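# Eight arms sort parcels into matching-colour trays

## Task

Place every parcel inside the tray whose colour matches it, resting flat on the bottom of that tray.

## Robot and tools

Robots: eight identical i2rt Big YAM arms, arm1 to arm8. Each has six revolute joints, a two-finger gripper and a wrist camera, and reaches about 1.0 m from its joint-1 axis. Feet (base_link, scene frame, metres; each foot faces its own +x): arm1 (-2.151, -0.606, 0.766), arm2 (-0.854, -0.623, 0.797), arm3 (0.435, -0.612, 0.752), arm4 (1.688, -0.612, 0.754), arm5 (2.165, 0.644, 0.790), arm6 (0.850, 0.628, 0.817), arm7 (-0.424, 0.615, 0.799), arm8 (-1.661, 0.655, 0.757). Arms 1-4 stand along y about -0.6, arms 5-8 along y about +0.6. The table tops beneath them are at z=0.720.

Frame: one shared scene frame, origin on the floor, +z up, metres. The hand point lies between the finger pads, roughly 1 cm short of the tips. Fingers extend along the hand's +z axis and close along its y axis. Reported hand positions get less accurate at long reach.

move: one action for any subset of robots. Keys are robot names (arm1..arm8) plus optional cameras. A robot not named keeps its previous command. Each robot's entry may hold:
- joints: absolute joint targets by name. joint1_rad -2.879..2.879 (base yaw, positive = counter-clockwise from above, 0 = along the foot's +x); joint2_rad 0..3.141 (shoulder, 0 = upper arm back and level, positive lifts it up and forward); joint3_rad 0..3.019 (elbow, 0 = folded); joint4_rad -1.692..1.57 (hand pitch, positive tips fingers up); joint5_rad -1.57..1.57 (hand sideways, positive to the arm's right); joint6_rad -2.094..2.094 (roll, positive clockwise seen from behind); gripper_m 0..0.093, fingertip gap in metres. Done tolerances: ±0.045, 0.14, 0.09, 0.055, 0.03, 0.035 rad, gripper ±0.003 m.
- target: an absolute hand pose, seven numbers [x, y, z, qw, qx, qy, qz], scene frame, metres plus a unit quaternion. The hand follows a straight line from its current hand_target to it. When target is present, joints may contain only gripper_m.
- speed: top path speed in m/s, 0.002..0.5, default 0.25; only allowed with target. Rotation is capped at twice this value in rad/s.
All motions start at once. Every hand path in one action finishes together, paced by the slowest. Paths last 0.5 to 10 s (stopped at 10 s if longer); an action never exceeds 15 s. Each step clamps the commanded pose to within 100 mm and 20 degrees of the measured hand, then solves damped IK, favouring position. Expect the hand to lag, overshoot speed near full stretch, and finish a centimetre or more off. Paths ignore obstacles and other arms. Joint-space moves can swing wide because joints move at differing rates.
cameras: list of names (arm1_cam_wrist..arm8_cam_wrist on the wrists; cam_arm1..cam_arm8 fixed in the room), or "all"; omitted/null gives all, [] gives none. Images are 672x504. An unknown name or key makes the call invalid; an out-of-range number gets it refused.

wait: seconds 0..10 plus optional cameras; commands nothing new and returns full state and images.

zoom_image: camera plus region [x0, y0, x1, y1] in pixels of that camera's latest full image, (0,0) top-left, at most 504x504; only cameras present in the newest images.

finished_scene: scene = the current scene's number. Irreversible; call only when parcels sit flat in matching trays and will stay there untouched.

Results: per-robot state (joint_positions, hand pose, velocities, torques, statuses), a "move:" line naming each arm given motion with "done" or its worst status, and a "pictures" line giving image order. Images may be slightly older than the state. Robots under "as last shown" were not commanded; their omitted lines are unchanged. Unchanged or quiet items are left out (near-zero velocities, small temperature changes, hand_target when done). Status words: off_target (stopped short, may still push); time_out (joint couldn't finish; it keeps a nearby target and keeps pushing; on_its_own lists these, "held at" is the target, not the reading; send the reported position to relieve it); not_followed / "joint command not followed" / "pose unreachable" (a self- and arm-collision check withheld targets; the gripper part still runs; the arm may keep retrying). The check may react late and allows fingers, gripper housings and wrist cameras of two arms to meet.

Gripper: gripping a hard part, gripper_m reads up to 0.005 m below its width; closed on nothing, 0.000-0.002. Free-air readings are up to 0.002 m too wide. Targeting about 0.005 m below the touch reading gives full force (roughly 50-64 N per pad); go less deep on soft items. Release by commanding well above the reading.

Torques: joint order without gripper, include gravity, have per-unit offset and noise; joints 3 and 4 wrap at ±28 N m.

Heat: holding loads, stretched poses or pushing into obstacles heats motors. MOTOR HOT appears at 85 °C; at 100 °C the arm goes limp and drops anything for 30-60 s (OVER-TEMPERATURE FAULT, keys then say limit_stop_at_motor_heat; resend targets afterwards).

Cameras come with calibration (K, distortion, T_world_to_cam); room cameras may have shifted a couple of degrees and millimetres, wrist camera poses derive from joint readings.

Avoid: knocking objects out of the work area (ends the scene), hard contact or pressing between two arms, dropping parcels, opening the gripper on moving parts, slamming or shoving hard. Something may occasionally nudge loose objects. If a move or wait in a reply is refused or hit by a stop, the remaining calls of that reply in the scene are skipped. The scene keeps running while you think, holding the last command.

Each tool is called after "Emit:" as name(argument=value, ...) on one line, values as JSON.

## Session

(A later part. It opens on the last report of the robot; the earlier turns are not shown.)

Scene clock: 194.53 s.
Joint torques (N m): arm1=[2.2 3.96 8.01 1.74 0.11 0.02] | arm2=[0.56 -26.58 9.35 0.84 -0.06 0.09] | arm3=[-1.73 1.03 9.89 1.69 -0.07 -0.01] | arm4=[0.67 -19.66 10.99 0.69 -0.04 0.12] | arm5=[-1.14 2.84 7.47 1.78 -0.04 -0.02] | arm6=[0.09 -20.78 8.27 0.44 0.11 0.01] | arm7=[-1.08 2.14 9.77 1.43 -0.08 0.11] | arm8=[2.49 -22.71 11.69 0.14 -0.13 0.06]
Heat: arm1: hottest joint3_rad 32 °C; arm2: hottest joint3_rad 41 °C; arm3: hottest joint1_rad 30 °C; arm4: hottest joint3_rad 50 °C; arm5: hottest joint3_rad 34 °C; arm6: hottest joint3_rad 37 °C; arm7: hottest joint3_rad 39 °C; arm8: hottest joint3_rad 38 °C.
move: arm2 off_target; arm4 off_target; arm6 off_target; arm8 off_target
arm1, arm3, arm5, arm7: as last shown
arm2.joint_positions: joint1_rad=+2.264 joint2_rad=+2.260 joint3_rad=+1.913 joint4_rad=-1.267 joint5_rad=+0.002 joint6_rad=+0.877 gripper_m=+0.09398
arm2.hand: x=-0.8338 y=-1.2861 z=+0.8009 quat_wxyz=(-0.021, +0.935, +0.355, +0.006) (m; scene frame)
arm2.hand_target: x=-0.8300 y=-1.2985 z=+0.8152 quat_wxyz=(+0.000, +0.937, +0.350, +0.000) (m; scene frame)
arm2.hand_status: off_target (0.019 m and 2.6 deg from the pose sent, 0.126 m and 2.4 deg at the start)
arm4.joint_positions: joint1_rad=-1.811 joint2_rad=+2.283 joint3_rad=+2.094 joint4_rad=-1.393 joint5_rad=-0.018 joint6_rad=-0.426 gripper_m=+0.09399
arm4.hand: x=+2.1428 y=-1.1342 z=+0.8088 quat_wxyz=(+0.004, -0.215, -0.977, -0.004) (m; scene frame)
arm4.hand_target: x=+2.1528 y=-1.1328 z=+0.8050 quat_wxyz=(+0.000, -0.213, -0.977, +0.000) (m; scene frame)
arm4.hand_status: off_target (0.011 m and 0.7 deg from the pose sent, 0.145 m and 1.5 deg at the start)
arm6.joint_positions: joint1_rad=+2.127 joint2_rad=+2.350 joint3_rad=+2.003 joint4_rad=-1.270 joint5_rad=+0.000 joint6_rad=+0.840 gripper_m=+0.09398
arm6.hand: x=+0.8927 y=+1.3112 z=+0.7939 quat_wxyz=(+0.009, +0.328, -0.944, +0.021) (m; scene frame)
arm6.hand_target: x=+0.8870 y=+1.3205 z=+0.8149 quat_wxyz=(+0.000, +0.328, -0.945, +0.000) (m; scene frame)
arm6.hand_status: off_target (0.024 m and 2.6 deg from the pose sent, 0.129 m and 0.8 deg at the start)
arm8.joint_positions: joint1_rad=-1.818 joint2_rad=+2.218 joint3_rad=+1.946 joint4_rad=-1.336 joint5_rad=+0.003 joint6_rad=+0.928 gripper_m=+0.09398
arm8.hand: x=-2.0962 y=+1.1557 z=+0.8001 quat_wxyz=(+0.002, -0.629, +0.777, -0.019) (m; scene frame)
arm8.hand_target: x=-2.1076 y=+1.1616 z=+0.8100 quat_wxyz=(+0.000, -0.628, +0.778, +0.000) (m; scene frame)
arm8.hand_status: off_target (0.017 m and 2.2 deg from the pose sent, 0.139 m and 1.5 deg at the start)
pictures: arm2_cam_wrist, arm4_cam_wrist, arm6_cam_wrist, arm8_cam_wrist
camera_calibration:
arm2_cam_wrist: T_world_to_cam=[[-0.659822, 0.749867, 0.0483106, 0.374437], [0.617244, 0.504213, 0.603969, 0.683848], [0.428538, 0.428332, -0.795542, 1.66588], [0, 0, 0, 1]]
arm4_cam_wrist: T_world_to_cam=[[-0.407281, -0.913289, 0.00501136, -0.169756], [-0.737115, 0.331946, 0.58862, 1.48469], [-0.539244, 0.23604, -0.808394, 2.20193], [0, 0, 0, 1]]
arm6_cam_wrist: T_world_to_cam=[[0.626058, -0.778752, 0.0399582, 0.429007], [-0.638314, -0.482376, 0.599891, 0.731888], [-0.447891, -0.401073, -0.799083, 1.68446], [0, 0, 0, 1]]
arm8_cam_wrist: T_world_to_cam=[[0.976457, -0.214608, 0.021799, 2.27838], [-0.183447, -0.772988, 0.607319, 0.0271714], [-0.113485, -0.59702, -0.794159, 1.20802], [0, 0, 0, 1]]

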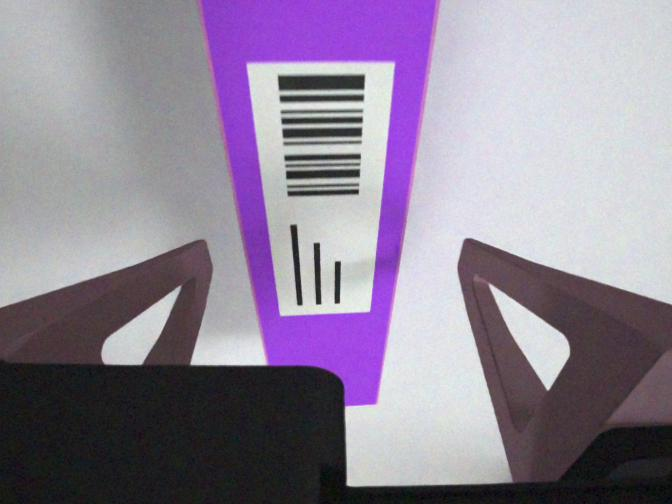

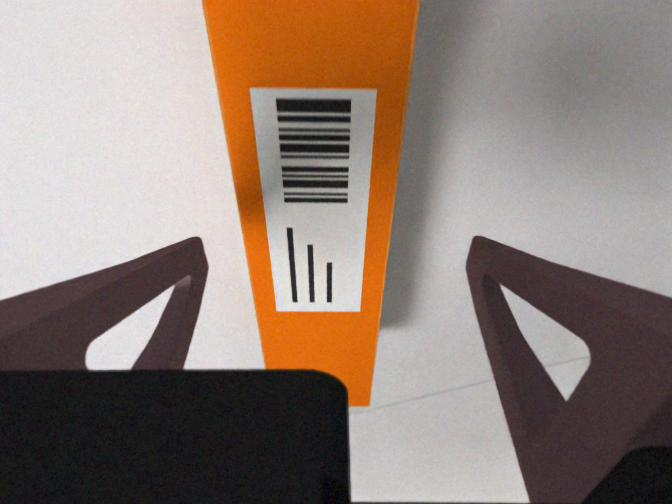

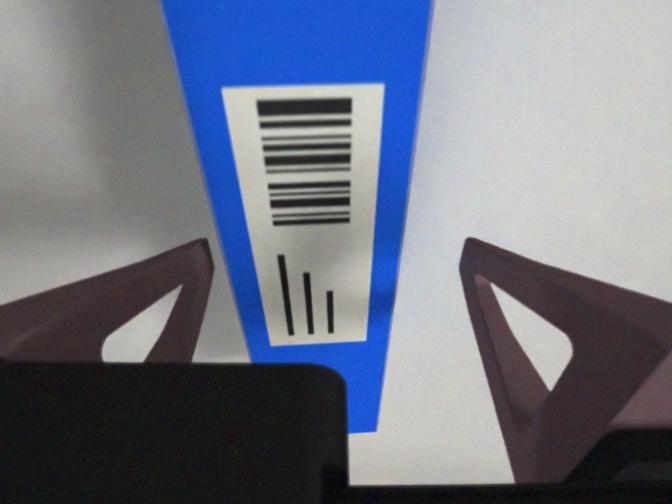

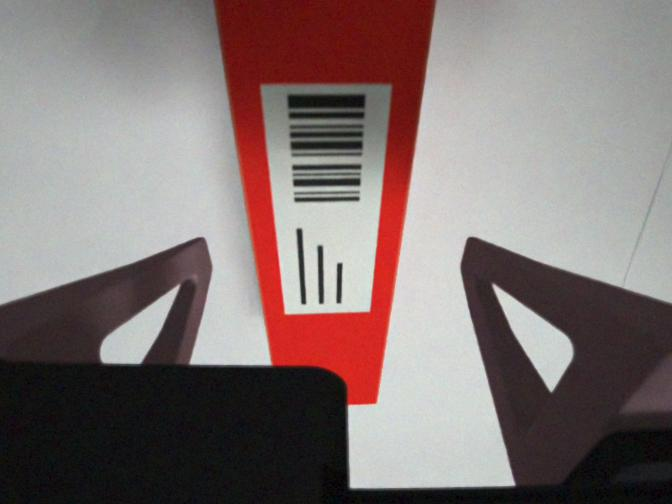

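Emit:
move(arm2={"target":[-0.828,-1.301,0.770,0,0.9367,0.3502,0],"speed":0.15}, arm4={"target":[2.157,-1.125,0.752,0,0.2130,0.9771,0],"speed":0.15}, arm6={"target":[0.881,1.328,0.777,0,-0.3285,0.9445,0],"speed":0.15}, arm8={"target":[-2.111,1.163,0.765,0,-0.6280,0.7782,0],"speed":0.15}, cameras=["arm6_cam_wrist"])

Emit:
move(arm2={"joints":{"gripper_m":0.045}}, arm4={"joints":{"gripper_m":0.045}}, arm6={"joints":{"gripper_m":0.045}}, arm8={"joints":{"gripper_m":0.045}}, cameras=["arm2_cam_wrist","arm4_cam_wrist","arm6_cam_wrist","arm8_cam_wrist"])

Scene clock: 209.30 s.
Joint torques (N m): arm1=[2.37 4.66 7.98 1.7 0.1 -0.01] | arm2=[0.79 -24.88 7.46 0.95 -0.04 0.09] | arm3=[-1.61 1.03 9.89 1.7 -0.06 0] | arm4=[0.79 -18.84 9.62 0.72 -0.03 0.11] | arm5=[-1.14 2.96 7.53 1.84 -0.13 -0.05] | arm6=[0.09 -17.79 8.84 0.51 0.12 0.01] | arm7=[-1.2 2.26 9.8 1.4 -0.08 0.1] | arm8=[2.49 -21.01 8.98 0.28 -0.11 0.03]
move: arm2 done; arm4 off_target; arm6 done; arm8 off_target
arm1, arm3, arm5, arm7: as last shown
arm2.joint_positions: joint1_rad=+2.264 joint2_rad=+2.292 joint3_rad=+1.909 joint4_rad=-1.188 joint5_rad=+0.002 joint6_rad=+0.879 gripper_m=+0.09398
arm2.hand: x=-0.8331 y=-1.2999 z=+0.7779 quat_wxyz=(-0.001, +0.935, +0.354, -0.001) (m; scene frame)
arm2.hand_target: x=-0.8280 y=-1.3008 z=+0.7700 quat_wxyz=(+0.000, +0.937, +0.350, +0.000) (m; scene frame)
arm2.hand_status: done (0.009 m and 0.5 deg from the pose sent, 0.035 m and 2.6 deg at the start)
arm4.joint_positions: joint1_rad=-1.800 joint2_rad=+2.302 joint3_rad=+2.023 joint4_rad=-1.277 joint5_rad=-0.017 joint6_rad=-0.413 gripper_m=+0.09399
arm4.hand: x=+2.1504 y=-1.1317 z=+0.7691 quat_wxyz=(-0.006, -0.216, -0.976, +0.004) (m; scene frame)
arm4.hand_target: x=+2.1565 y=-1.1248 z=+0.7522 quat_wxyz=(+0.000, -0.213, -0.977, +0.000) (m; scene frame)
arm4.hand_status: off_target (0.020 m and 0.9 deg from the pose sent, 0.059 m and 0.7 deg at the start)
arm6.joint_positions: joint1_rad=+2.136 joint2_rad=+2.373 joint3_rad=+2.003 joint4_rad=-1.218 joint5_rad=+0.000 joint6_rad=+0.849 gripper_m=+0.09398
arm6.hand: x=+0.8872 y=+1.3205 z=+0.7783 quat_wxyz=(+0.003, +0.328, -0.945, +0.008) (m; scene frame)
arm6.hand_target: x=+0.8810 y=+1.3278 z=+0.7771 quat_wxyz=(+0.000, +0.328, -0.945, +0.000) (m; scene frame)
arm6.hand_status: done (0.010 m and 1.0 deg from the pose sent, 0.027 m and 2.6 deg at the start)
arm8.joint_positions: joint1_rad=-1.817 joint2_rad=+2.242 joint3_rad=+1.938 joint4_rad=-1.252 joint5_rad=+0.003 joint6_rad=+0.930 gripper_m=+0.09398
arm8.hand: x=-2.1071 y=+1.1670 z=+0.7820 quat_wxyz=(+0.001, -0.628, +0.778, +0.008) (m; scene frame)
arm8.hand_target: x=-2.1107 y=+1.1627 z=+0.7652 quat_wxyz=(+0.000, -0.628, +0.778, +0.000) (m; scene frame)
arm8.hand_status: off_target (0.018 m and 0.9 deg from the pose sent, 0.039 m and 2.2 deg at the start)
pictures: arm6_cam_wrist
camera_calibration:
arm6_cam_wrist: T_world_to_cam=[[0.625701, -0.779833, 0.0189116, 0.458453], [-0.639638, -0.499037, 0.584659, 0.77727], [-0.446499, -0.377919, -0.811059, 1.65071], [0, 0, 0, 1]]

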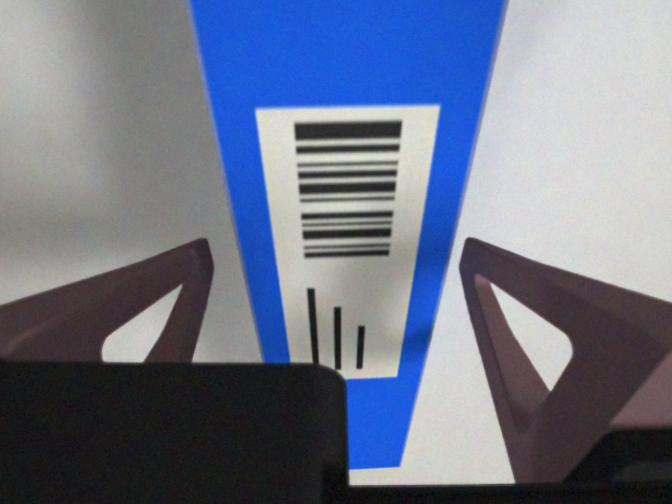

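Scene clock: 209.93 s.
Joint torques (N m): arm1=[2.02 4.72 8.01 1.72 0.1 0.02] | arm2=[0.73 -24.94 7.5 0.94 -0.01 0.09] | arm3=[-1.67 0.91 9.88 1.7 -0.08 0] | arm4=[0.85 -18.84 9.63 0.76 -0.03 0.11] | arm5=[-1.49 3.08 7.41 1.81 -0.12 -0.04] | arm6=[0.21 -18.02 8.95 0.5 0.11 0] | arm7=[-1.08 2.37 9.73 1.48 -0.07 0.11] | arm8=[2.49 -21.07 8.99 0.18 -0.09 0.02]
move: arm2 off_target; arm4 off_target; arm6 off_target; arm8 off_target
arm1, arm3, arm5, arm7: as last shown
arm2.joint_positions: joint1_rad=+2.264 joint2_rad=+2.292 joint3_rad=+1.909 joint4_rad=-1.187 joint5_rad=+0.002 joint6_rad=+0.880 gripper_m=+0.05857
arm2.joint_status: gripper_m off_target (ended at +0.05860, target +0.04500)
arm2.hand: x=-0.8330 y=-1.3001 z=+0.7779 quat_wxyz=(+0.000, +0.935, +0.354, -0.001) (m; scene frame)
arm4.joint_positions: joint1_rad=-1.800 joint2_rad=+2.302 joint3_rad=+2.023 joint4_rad=-1.277 joint5_rad=-0.017 joint6_rad=-0.412 gripper_m=+0.05931
arm4.joint_status: gripper_m off_target (ended at +0.05935, target +0.04500)
arm4.hand: x=+2.1504 y=-1.1317 z=+0.7691 quat_wxyz=(-0.006, -0.216, -0.976, +0.004) (m; scene frame)
arm6.joint_positions: joint1_rad=+2.136 joint2_rad=+2.373 joint3_rad=+2.003 joint4_rad=-1.218 joint5_rad=+0.000 joint6_rad=+0.849 gripper_m=+0.05951
arm6.joint_status: gripper_m off_target (ended at +0.05954, target +0.04500)
arm6.hand: x=+0.8872 y=+1.3206 z=+0.7783 quat_wxyz=(+0.003, +0.328, -0.945, +0.008) (m; scene frame)
arm8.joint_positions: joint1_rad=-1.817 joint2_rad=+2.242 joint3_rad=+1.938 joint4_rad=-1.252 joint5_rad=+0.003 joint6_rad=+0.931 gripper_m=+0.05778
arm8.joint_status: gripper_m off_target (ended at +0.05781, target +0.04500)
arm8.hand: x=-2.1071 y=+1.1669 z=+0.7820 quat_wxyz=(+0.001, -0.628, +0.778, +0.008) (m; scene frame)
pictures: arm2_cam_wrist, arm4_cam_wrist, arm6_cam_wrist, arm8_cam_wrist
camera_calibration:
arm2_cam_wrist: T_world_to_cam=[[-0.65787, 0.753002, 0.0139277, 0.41893], [0.617592, 0.528799, 0.582196, 0.753434], [0.43103, 0.391611, -0.812929, 1.62113], [0, 0, 0, 1]]
arm4_cam_wrist: T_world_to_cam=[[-0.409185, -0.912309, 0.0161291, -0.167601], [-0.746117, 0.344715, 0.569633, 1.56117], [-0.525241, 0.221051, -0.821741, 2.13652], [0, 0, 0, 1]]
arm6_cam_wrist: T_world_to_cam=[[0.625403, -0.780079, 0.0186314, 0.45933], [-0.639844, -0.499015, 0.584452, 0.777636], [-0.446622, -0.37744, -0.811214, 1.65034], [0, 0, 0, 1]]
arm8_cam_wrist: T_world_to_cam=[[0.97605, -0.21652, -0.0210839, 2.32679], [-0.164064, -0.796279, 0.582256, 0.132486], [-0.142859, -0.564852, -0.812732, 1.11419], [0, 0, 0, 1]]

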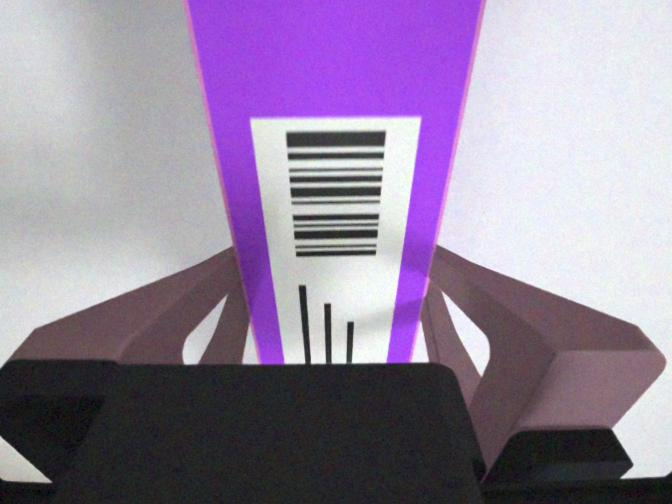

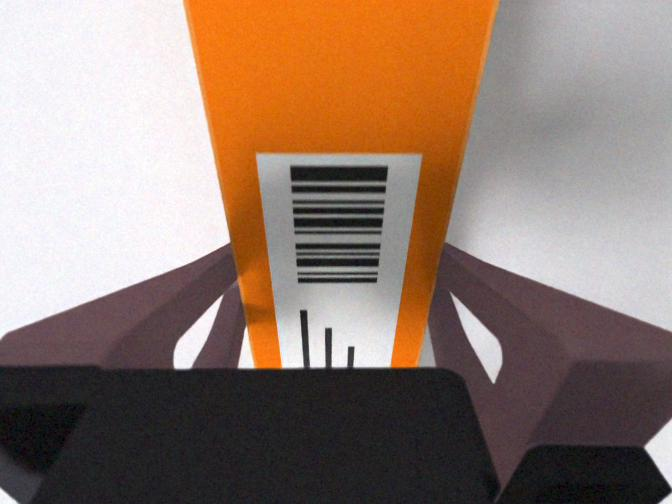

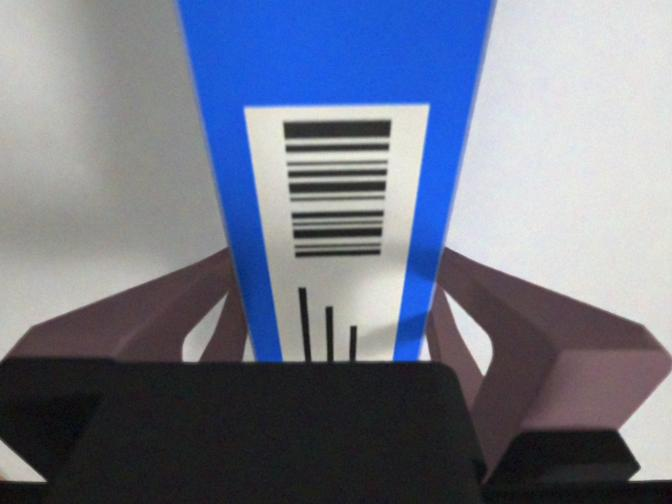

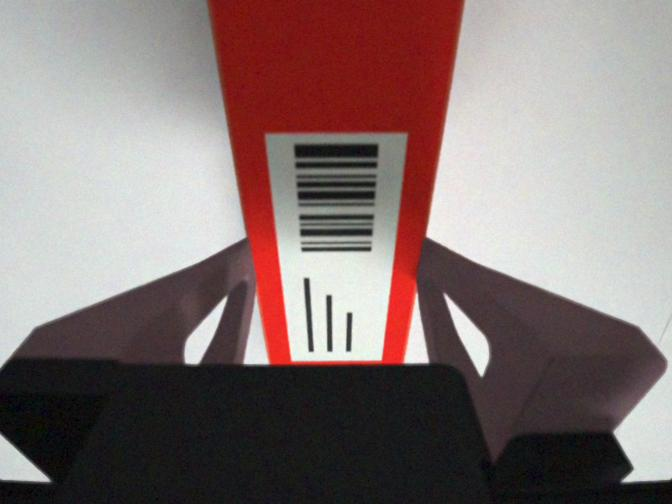

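Emit:
move(arm2={"target":[-0.828,-1.290,0.89,0,0.9367,0.3502,0],"speed":0.2}, arm4={"target":[2.15,-1.125,0.89,0,0.2130,0.9771,0],"speed":0.2}, arm6={"target":[0.881,1.32,0.89,0,-0.3285,0.9445,0],"speed":0.2}, arm8={"target":[-2.108,1.155,0.89,0,-0.6280,0.7782,0],"speed":0.2}, cameras=[])

Emit:
move(arm2={"target":[-0.85,-1.04,1.0,0,0.7071,0.7071,0],"speed":0.3}, arm4={"target":[1.969,-0.924,1.0,0,0.4179,0.9085,0],"speed":0.3}, arm6={"target":[0.879,1.047,1.0,0,-0.682,0.7314,0],"speed":0.3}, arm8={"target":[-1.933,0.975,1.0,0,-0.9063,0.4226,0],"speed":0.3})

Scene clock: 235.50 s.
Joint torques (N m): arm1=[2.32 4.6 7.87 1.7 0.09 0.02] | arm2=[0.79 -25.41 11.62 0.05 -0.03 0.09] | arm3=[-1.73 0.85 9.91 1.7 -0.08 -0.01] | arm4=[-0.15 -19.78 15.23 -0.34 -0.04 0.02] | arm5=[-0.97 2.73 7.43 1.8 -0.06 -0.04] | arm6=[0.15 -20.07 12.46 -0.31 0.09 -0.01] | arm7=[-1.2 2.26 9.78 1.48 -0.09 0.1] | arm8=[2.55 -22.59 13.9 -0.62 -0.1 0.04]
Heat: arm1: hottest joint3_rad 32 °C; arm2: hottest joint2_rad 37 °C; arm3: hottest joint1_rad 30 °C; arm4: hottest joint3_rad 44 °C; arm5: hottest joint3_rad 35 °C; arm6: hottest joint3_rad 36 °C; arm7: hottest joint3_rad 40 °C; arm8: hottest joint3_rad 35 °C.
move: arm2 off_target; arm4 off_target; arm6 off_target; arm8 off_target
arm1, arm3, arm5, arm7: as last shown
arm2.joint_positions: joint1_rad=+2.264 joint2_rad=+2.170 joint3_rad=+1.940 joint4_rad=-1.382 joint5_rad=+0.002 joint6_rad=+0.880 gripper_m=+0.05857
arm2.hand: x=-0.8335 y=-1.2759 z=+0.8688 quat_wxyz=(-0.020, +0.935, +0.354, +0.006) (m; scene frame)
arm2.hand_target: x=-0.8282 y=-1.2890 z=+0.8903 quat_wxyz=(+0.000, +0.937, +0.350, +0.000) (m; scene frame)
arm2.hand_status: off_target (0.026 m and 2.5 deg from the pose sent, 0.113 m and 0.5 deg at the start)
arm4.joint_positions: joint1_rad=-1.800 joint2_rad=+2.225 joint3_rad=+2.153 joint4_rad=-1.543 joint5_rad=-0.017 joint6_rad=-0.412 gripper_m=+0.05931
arm4.hand: x=+2.1383 y=-1.1157 z=+0.8699 quat_wxyz=(+0.018, -0.216, -0.976, -0.014) (m; scene frame)
arm4.hand_target: x=+2.1491 y=-1.1241 z=+0.8902 quat_wxyz=(-0.001, -0.213, -0.977, +0.000) (m; scene frame)
arm4.hand_status: off_target (0.025 m and 2.6 deg from the pose sent, 0.121 m and 0.9 deg at the start)
arm6.joint_positions: joint1_rad=+2.136 joint2_rad=+2.279 joint3_rad=+2.035 joint4_rad=-1.396 joint5_rad=+0.000 joint6_rad=+0.849 gripper_m=+0.05952
arm6.hand: x=+0.8862 y=+1.3006 z=+0.8534 quat_wxyz=(+0.013, +0.328, -0.944, +0.032) (m; scene frame)
arm6.hand_target: x=+0.8810 y=+1.3181 z=+0.8903 quat_wxyz=(+0.000, +0.329, -0.945, +0.000) (m; scene frame)
arm6.hand_status: off_target (0.042 m and 4.0 deg from the pose sent, 0.112 m and 1.0 deg at the start)
arm8.joint_positions: joint1_rad=-1.813 joint2_rad=+2.163 joint3_rad=+2.032 joint4_rad=-1.483 joint5_rad=+0.003 joint6_rad=+0.935 gripper_m=+0.05783
arm8.hand: x=-2.0952 y=+1.1492 z=+0.8685 quat_wxyz=(+0.002, -0.628, +0.778, -0.022) (m; scene frame)
arm8.hand_target: x=-2.1073 y=+1.1542 z=+0.8901 quat_wxyz=(+0.000, -0.628, +0.778, +0.000) (m; scene frame)
arm8.hand_status: off_target (0.026 m and 2.5 deg from the pose sent, 0.109 m and 0.9 deg at the start)
pictures: none

Scene clock: 238.07 s.
Joint torques (N m): arm1=[2.14 4.66 7.99 1.7 0.08 0.01] | arm2=[-0.32 -14.1 7.91 0.16 -0.14 -0.22] | arm3=[-1.73 1.03 9.88 1.69 -0.08 -0.01] | arm4=[-0.62 -10.52 9.8 -0.2 -0.01 0.11] | arm5=[-1.03 3.08 7.51 1.92 -0.1 -0.09] | arm6=[-1.32 -10.46 8.39 -0.2 -0.03 -0.19] | arm7=[-1.03 2.2 9.77 1.46 -0.08 0.11] | arm8=[1.03 -12.51 9.25 -0.51 -0.17 -0.13]
move: arm2 done; arm4 done; arm6 off_target; arm8 done
arm1, arm3, arm5, arm7: as last shown
arm2.joint_positions: joint1_rad=+2.249 joint2_rad=+1.449 joint3_rad=+1.270 joint4_rad=-1.386 joint5_rad=+0.003 joint6_rad=+0.026 gripper_m=+0.05858
arm2.hand: x=-0.8477 y=-1.0437 z=+0.9977 quat_wxyz=(+0.001, +0.710, +0.704, -0.003) (m; scene frame)
arm2.hand_target: x=-0.8499 y=-1.0400 z=+1.0000 quat_wxyz=(+0.000, +0.707, +0.707, +0.000) (m; scene frame)
arm2.hand_status: done (0.005 m and 0.6 deg from the pose sent, 0.270 m and 48.6 deg at the start)
arm4.joint_positions: joint1_rad=-1.800 joint2_rad=+1.446 joint3_rad=+1.385 joint4_rad=-1.501 joint5_rad=-0.017 joint6_rad=+0.001 gripper_m=+0.05931
arm4.hand: x=+1.9740 y=-0.9266 z=+0.9992 quat_wxyz=(-0.005, -0.412, -0.911, +0.001) (m; scene frame)
arm4.hand_target: x=+1.9690 y=-0.9241 z=+0.9999 quat_wxyz=(+0.000, -0.418, -0.909, +0.000) (m; scene frame)
arm4.hand_status: done (0.006 m and 0.9 deg from the pose sent, 0.287 m and 24.5 deg at the start)
arm6.joint_positions: joint1_rad=+2.131 joint2_rad=+1.481 joint3_rad=+1.230 joint4_rad=-1.334 joint5_rad=+0.002 joint6_rad=+0.013 gripper_m=+0.05951
arm6.hand: x=+0.8754 y=+1.0494 z=+0.9902 quat_wxyz=(+0.004, +0.682, -0.731, +0.006) (m; scene frame)
arm6.hand_target: x=+0.8789 y=+1.0470 z=+0.9997 quat_wxyz=(+0.000, +0.682, -0.731, +0.000) (m; scene frame)
arm6.hand_status: off_target (0.011 m and 0.8 deg from the pose sent, 0.293 m and 47.8 deg at the start)
arm8.joint_positions: joint1_rad=-1.821 joint2_rad=+1.447 joint3_rad=+1.371 joint4_rad=-1.491 joint5_rad=+0.003 joint6_rad=+0.017 gripper_m=+0.05783
arm8.hand: x=-1.9383 y=+0.9766 z=+0.9972 quat_wxyz=(+0.002, -0.906, +0.423, +0.001) (m; scene frame)
arm8.hand_target: x=-1.9331 y=+0.9750 z=+0.9999 quat_wxyz=(+0.000, -0.906, +0.423, +0.000) (m; scene frame)
arm8.hand_status: done (0.006 m and 0.2 deg from the pose sent, 0.272 m and 52.2 deg at the start)
pictures: arm1_cam_wrist, arm2_cam_wrist, arm3_cam_wrist, arm4_cam_wrist, arm5_cam_wrist, arm6_cam_wrist, arm7_cam_wrist, arm8_cam_wrist, cam_arm1, cam_arm2, cam_arm3, cam_arm4, cam_arm5, cam_arm6, cam_arm7, cam_arm8
camera_calibration:
arm1_cam_wrist: T_world_to_cam=[[0.865539, -0.486324, 0.119712, 1.40305], [-0.42466, -0.839335, -0.339384, -0.8165], [0.265529, 0.242913, -0.932999, 2.0049], [0, 0, 0, 1]]
arm2_cam_wrist: T_world_to_cam=[[-0.999776, 0.0142997, 0.0156097, -0.849345], [0.0206987, 0.814953, 0.579157, 0.294697], [-0.00443939, 0.57935, -0.815067, 1.53472], [0, 0, 0, 1]]
arm3_cam_wrist: T_world_to_cam=[[0.893306, -0.288768, 0.344409, -1.04125], [-0.0957161, -0.870942, -0.481974, 0.361996], [0.439139, 0.397585, -0.805657, 1.13449], [0, 0, 0, 1]]
arm4_cam_wrist: T_world_to_cam=[[-0.741346, -0.671042, 0.0104375, 0.828592], [-0.545259, 0.611307, 0.573582, 1.07438], [-0.391278, 0.419531, -0.819082, 2.10439], [0, 0, 0, 1]]
arm6_cam_wrist: T_world_to_cam=[[0.997976, -0.0629821, 0.00883475, -0.817702], [-0.0561749, -0.807803, 0.586769, 0.32174], [-0.0298192, -0.586078, -0.809706, 1.56723], [0, 0, 0, 1]]
arm7_cam_wrist: T_world_to_cam=[[-0.995318, 0.0922238, -0.0289298, -0.437803], [0.0963393, 0.922425, -0.373967, 0.136046], [-0.00780306, -0.375003, -0.926991, 1.51759], [0, 0, 0, 1]]
arm8_cam_wrist: T_world_to_cam=[[0.770088, 0.637892, -0.00763752, 0.878304], [0.519216, -0.619771, 0.588471, 1.02915], [0.370648, -0.45714, -0.808482, 2.09163], [0, 0, 0, 1]]

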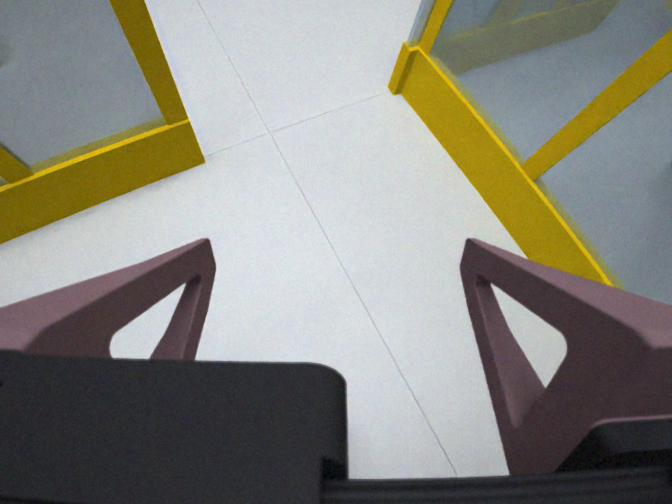

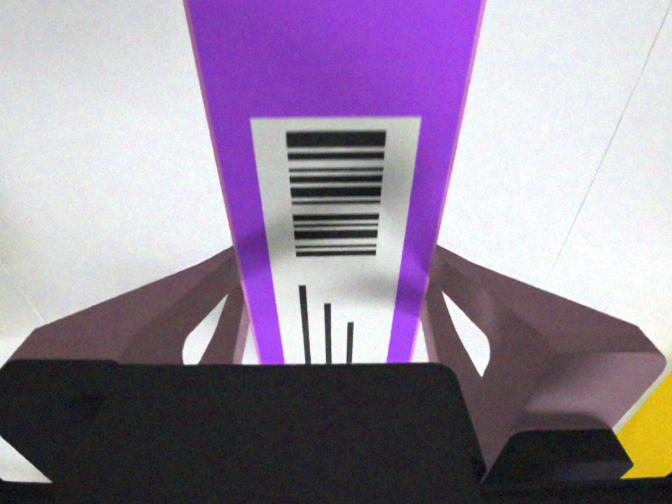

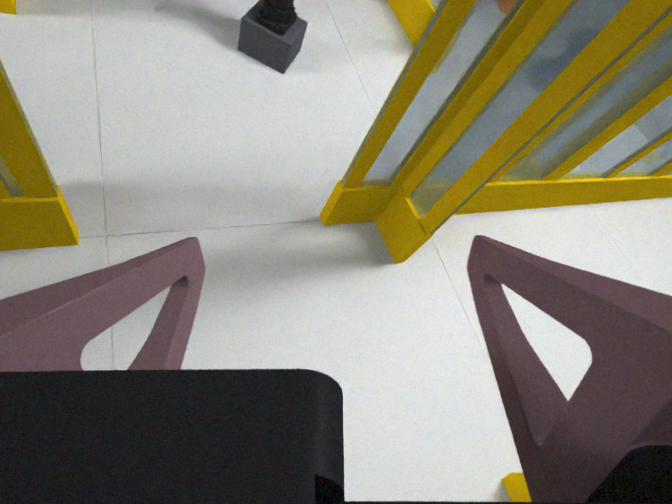

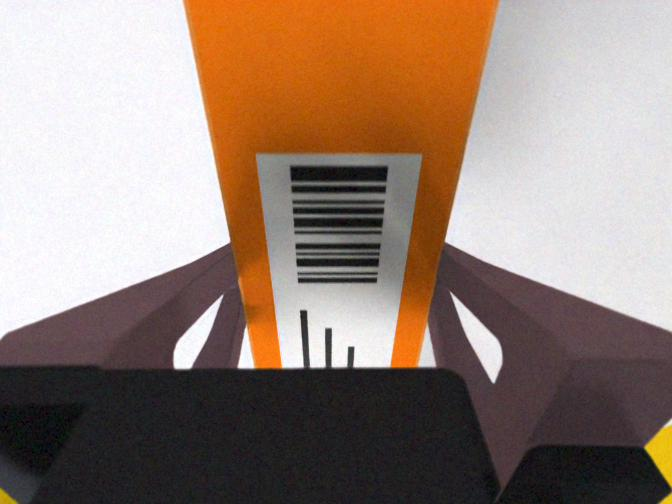

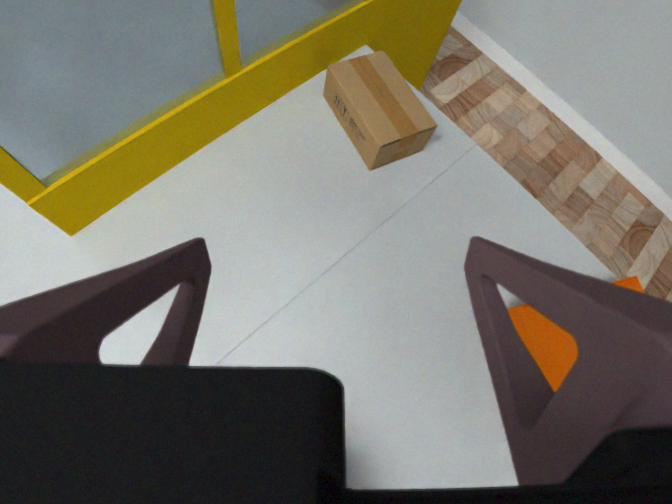

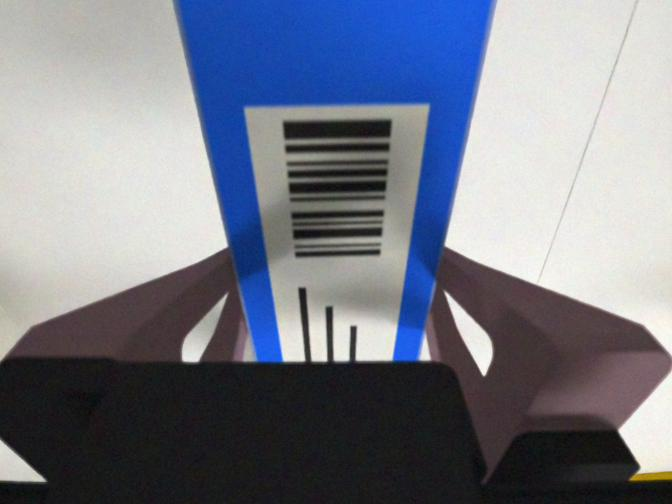

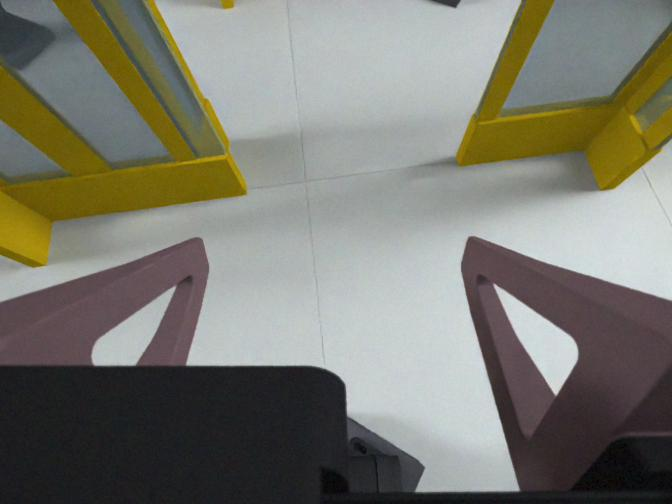

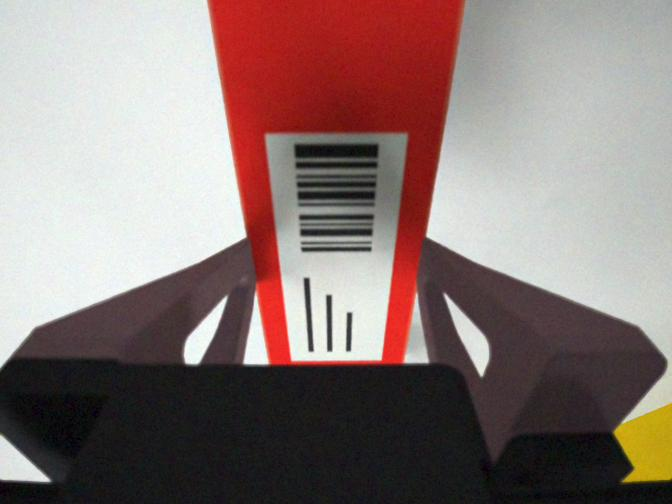

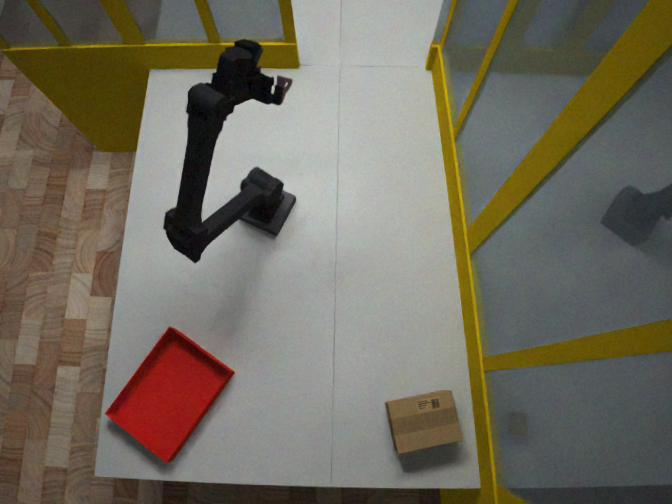

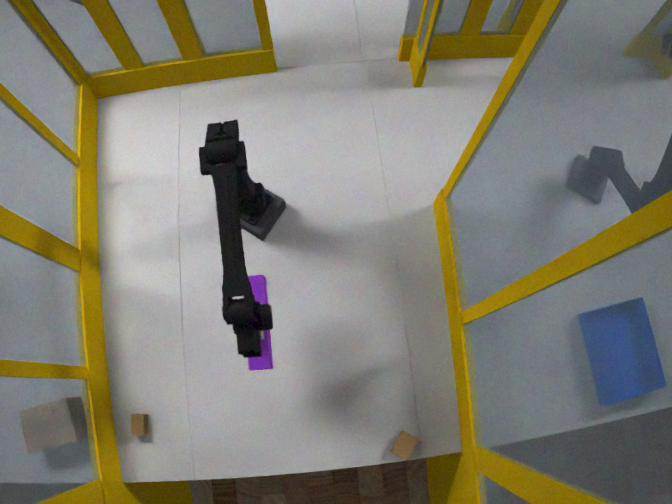

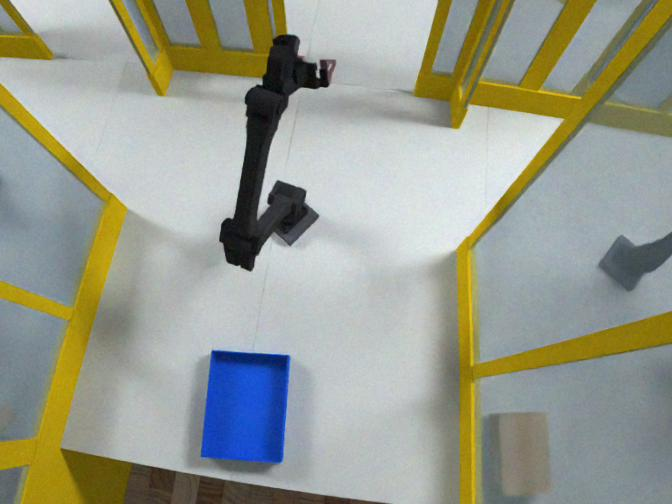

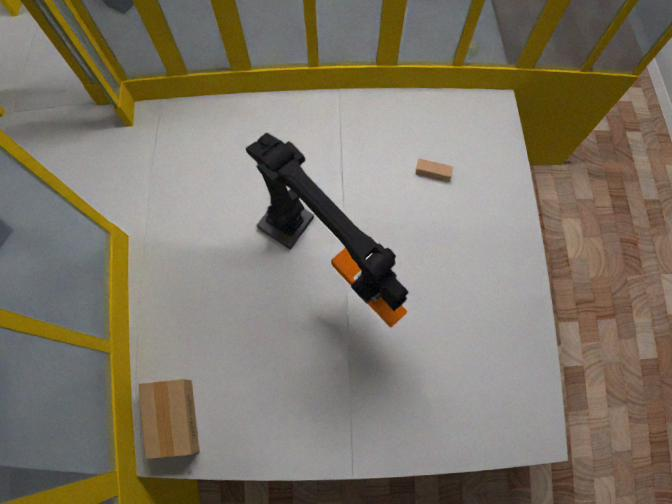

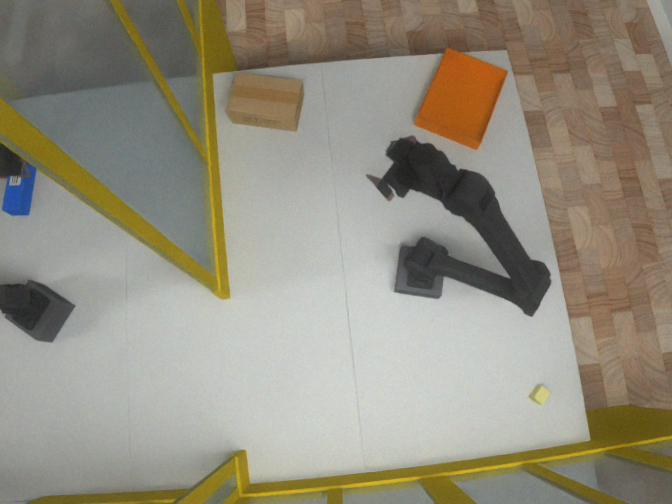

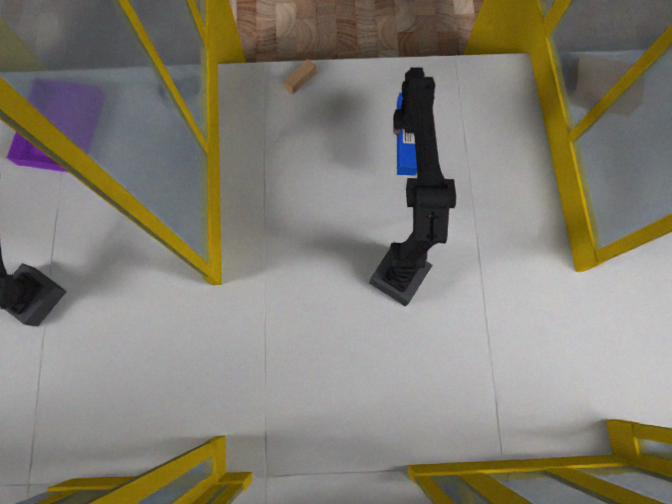

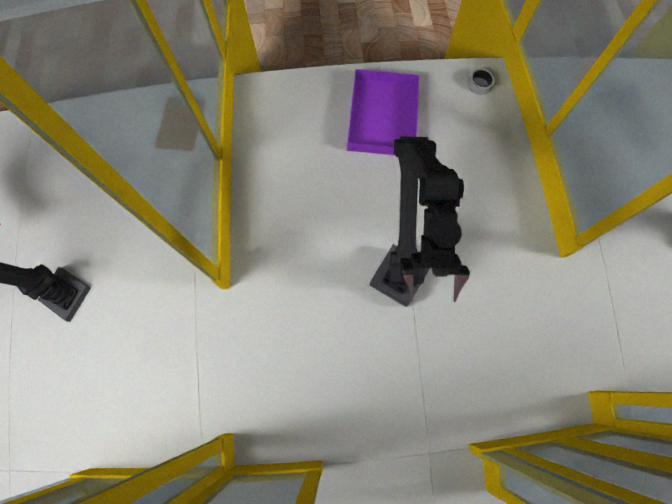

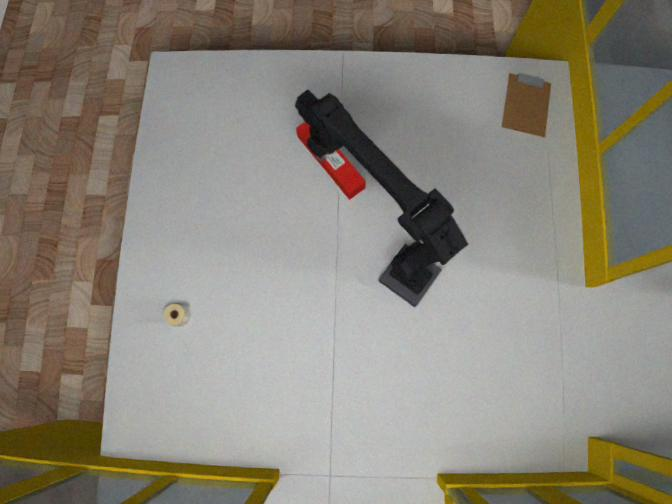

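Emit:
move(arm2={"target":[-0.85,-0.983,1.05,0,0.7071,0.7071,0]}, arm4={"target":[1.929,-0.88,1.05,0,0.4179,0.9085,0]}, arm6={"target":[0.875,0.987,1.05,0,-0.682,0.7314,0]}, arm8={"target":[-1.894,0.929,1.05,0,-0.9063,0.4226,0]}, cameras=[])

Emit:
move(arm2={"joints":{"joint1_rad":-1.45}}, arm4={"joints":{"joint1_rad":1.87}}, arm6={"joints":{"joint1_rad":-1.33}}, arm8={"joints":{"joint1_rad":0.403}}, cameras=["cam_arm8","cam_arm7","cam_arm6","cam_arm5","cam_arm4","cam_arm3"])

Scene clock: 305.67 s.
Joint torques (N m): arm1=[2.26 4.42 7.95 1.66 0.08 0.01] | arm2=[-0.21 -10.11 8.38 0.14 -0.14 -0.19] | arm3=[-1.67 1.08 9.88 1.69 -0.08 0] | arm4=[-1.08 -7.24 10.36 -0.27 -0.01 0.07] | arm5=[-0.67 3.25 7.35 1.84 -0.09 -0.06] | arm6=[-1.32 -7.12 8.91 -0.14 -0.03 -0.18] | arm7=[-1.08 2.37 9.8 1.48 -0.07 0.11] | arm8=[1.14 -8.23 9.94 -0.57 -0.18 -0.11]
move: arm2 done; arm4 done; arm6 done; arm8 done
arm1, arm3, arm7: as last shown
arm2.joint_positions: joint1_rad=+2.249 joint2_rad=+1.274 joint3_rad=+1.240 joint4_rad=-1.523 joint5_rad=+0.003 joint6_rad=+0.026 gripper_m=+0.05858
arm2.hand: x=-0.8487 y=-0.9845 z=+1.0509 quat_wxyz=(+0.004, +0.710, +0.704, -0.006) (m; scene frame)
arm2.hand_target: x=-0.8500 y=-0.9830 z=+1.0500 quat_wxyz=(+0.000, +0.707, +0.707, +0.000) (m; scene frame)
arm2.hand_status: done (0.002 m and 0.9 deg from the pose sent, 0.080 m and 0.6 deg at the start)
arm4.joint_positions: joint1_rad=-1.800 joint2_rad=+1.280 joint3_rad=+1.361 joint4_rad=-1.637 joint5_rad=-0.017 joint6_rad=+0.002 gripper_m=+0.05931
arm4.hand: x=+1.9328 y=-0.8788 z=+1.0513 quat_wxyz=(-0.007, -0.412, -0.911, +0.002) (m; scene frame)
arm4.hand_target: x=+1.9290 y=-0.8800 z=+1.0501 quat_wxyz=(+0.000, -0.418, -0.908, +0.000) (m; scene frame)
arm4.hand_status: done (0.004 m and 1.1 deg from the pose sent, 0.082 m and 0.9 deg at the start)
arm5.joint_positions: joint1_rad=-0.422 joint2_rad=+0.625 joint3_rad=+1.427 joint4_rad=-1.371 joint5_rad=+0.120 joint6_rad=-0.097 gripper_m=+0.09396
arm5.hand: x=+2.0004 y=+0.7998 z=+1.3402 quat_wxyz=(-0.234, +0.830, -0.279, -0.422) (m; scene frame)
arm6.joint_positions: joint1_rad=+2.131 joint2_rad=+1.290 joint3_rad=+1.185 joint4_rad=-1.471 joint5_rad=+0.002 joint6_rad=+0.012 gripper_m=+0.05952
arm6.hand: x=+0.8719 y=+0.9884 z=+1.0446 quat_wxyz=(+0.001, +0.682, -0.731, +0.002) (m; scene frame)
arm6.hand_target: x=+0.8750 y=+0.9870 z=+1.0499 quat_wxyz=(+0.000, +0.682, -0.731, +0.000) (m; scene frame)
arm6.hand_status: done (0.006 m and 0.3 deg from the pose sent, 0.086 m and 0.8 deg at the start)
arm8.joint_positions: joint1_rad=-1.821 joint2_rad=+1.275 joint3_rad=+1.344 joint4_rad=-1.628 joint5_rad=+0.003 joint6_rad=+0.016 gripper_m=+0.05783
arm8.hand: x=-1.8964 y=+0.9284 z=+1.0503 quat_wxyz=(+0.004, -0.906, +0.423, +0.005) (m; scene frame)
arm8.hand_target: x=-1.8940 y=+0.9290 z=+1.0501 quat_wxyz=(+0.000, -0.906, +0.423, +0.000) (m; scene frame)
arm8.hand_status: done (0.003 m and 0.7 deg from the pose sent, 0.084 m and 0.3 deg at the start)
pictures: none

Scene clock: 309.07 s.
Joint torques (N m): arm1=[2.32 4.72 7.91 1.74 0.12 0.02] | arm2=[0.56 -10.34 8.39 0.17 -0.08 -0.19] | arm3=[-1.73 1.03 9.91 1.7 -0.07 -0.01] | arm4=[-0.32 -7.18 10.36 -0.17 -0.04 0.07] | arm5=[-0.91 2.96 7.45 1.74 -0.08 -0.06] | arm6=[-0.03 -7.24 8.94 -0.17 -0.03 -0.17] | arm7=[-1.08 2.08 9.78 1.44 -0.07 0.11] | arm8=[1.44 -8.41 9.92 -0.5 -0.03 -0.09]
move: arm2 done; arm4 done; arm6 done; arm8 done
arm1.joint_positions: joint1_rad=+1.438 joint2_rad=+0.521 joint3_rad=+1.431 joint4_rad=-1.508 joint5_rad=+0.032 joint6_rad=-0.133 gripper_m=+0.09398
arm1.hand: x=-2.0610 y=-0.4637 z=+1.3059 quat_wxyz=(-0.428, +0.476, -0.747, -0.182) (m; scene frame)
arm2.joint_positions: joint1_rad=-1.454 joint2_rad=+1.277 joint3_rad=+1.240 joint4_rad=-1.523 joint5_rad=+0.002 joint6_rad=+0.026 gripper_m=+0.05859
arm2.joint_status: all done
arm2.hand: x=-0.6663 y=-0.3142 z=+1.0506 quat_wxyz=(-0.006, +0.480, -0.877, -0.003) (m; scene frame)
arm3.joint_positions: joint1_rad=-1.179 joint2_rad=+0.623 joint3_rad=+1.443 joint4_rad=-1.225 joint5_rad=+0.214 joint6_rad=-0.288 gripper_m=+0.09397
arm3.hand: x=+0.5195 y=-0.3919 z=+1.3440 quat_wxyz=(-0.520, +0.566, -0.607, -0.201) (m; scene frame)
arm4.joint_positions: joint1_rad=+1.875 joint2_rad=+1.280 joint3_rad=+1.361 joint4_rad=-1.637 joint5_rad=-0.017 joint6_rad=+0.002 gripper_m=+0.05938
arm4.joint_status: all done
arm4.hand: x=+1.3458 y=-0.4987 z=+1.0545 quat_wxyz=(+0.013, +0.987, -0.157, -0.014) (m; scene frame)
arm5: as last shown
arm6.joint_positions: joint1_rad=-1.338 joint2_rad=+1.290 joint3_rad=+1.185 joint4_rad=-1.472 joint5_rad=+0.002 joint6_rad=+0.011 gripper_m=+0.05956
arm6.joint_status: all done
arm6.hand: x=+0.7143 y=+0.2943 z=+1.0446 quat_wxyz=(+0.002, -0.832, -0.554, -0.002) (m; scene frame)
arm7.joint_positions: joint1_rad=-1.014 joint2_rad=+0.496 joint3_rad=+1.379 joint4_rad=-1.460 joint5_rad=-0.022 joint6_rad=+0.046 gripper_m=+0.09397
arm7.hand: x=-0.4342 y=+0.4441 z=+1.3303 quat_wxyz=(-0.337, -0.657, -0.585, +0.336) (m; scene frame)
arm8.joint_positions: joint1_rad=+0.408 joint2_rad=+1.275 joint3_rad=+1.344 joint4_rad=-1.628 joint5_rad=-0.001 joint6_rad=+0.015 gripper_m=+0.05784
arm8.joint_status: all done
arm8.hand: x=-1.7322 y=+0.3023 z=+1.0509 quat_wxyz=(-0.005, -0.778, -0.628, +0.004) (m; scene frame)
pictures: cam_arm3, cam_arm4, cam_arm5, cam_arm6, cam_arm7, cam_arm8

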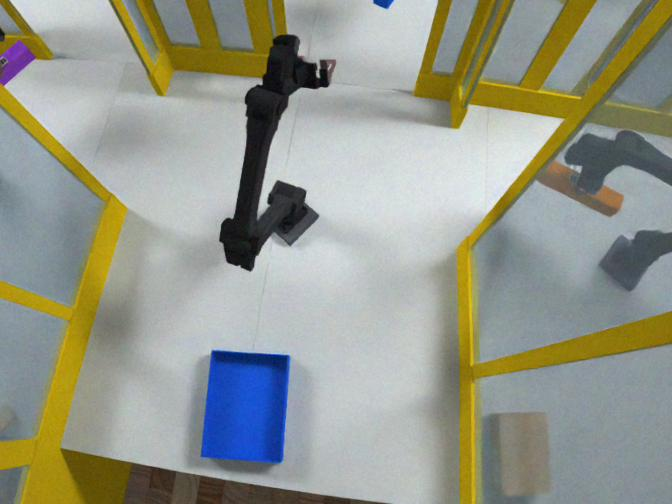

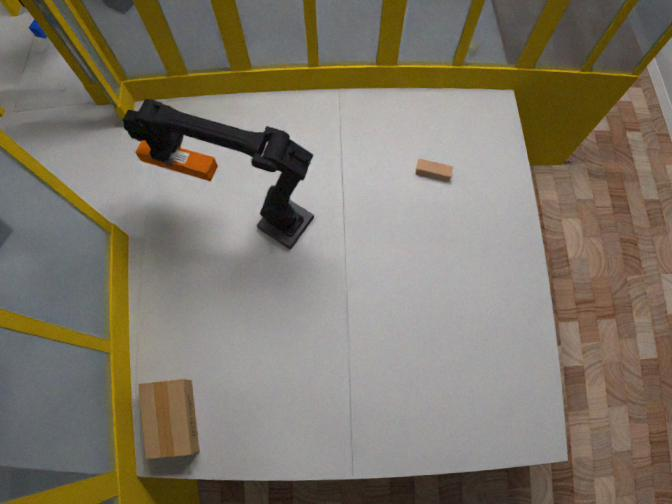

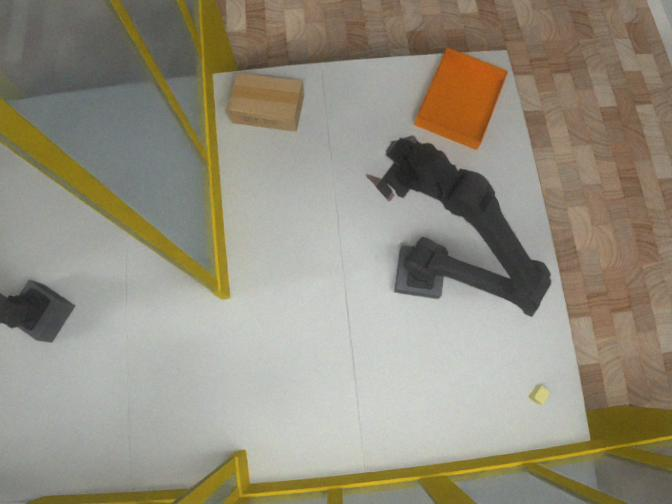

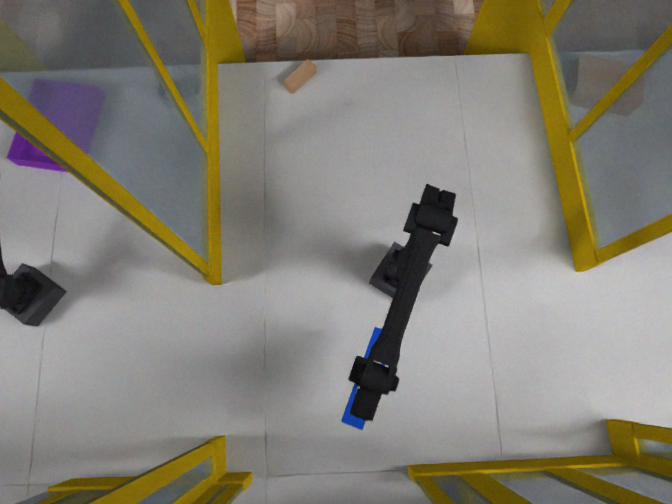

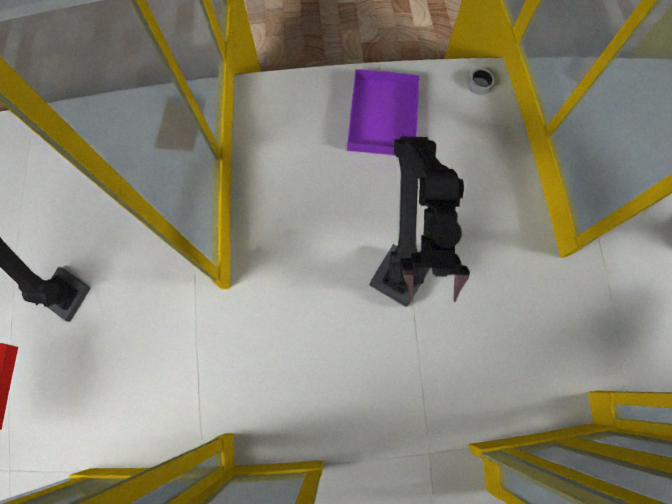

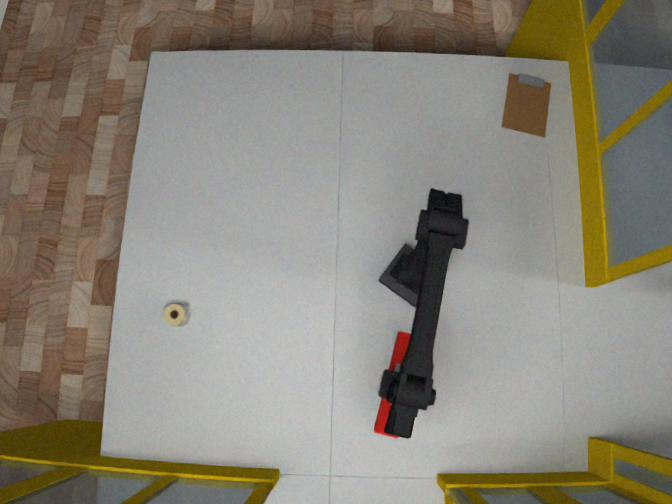

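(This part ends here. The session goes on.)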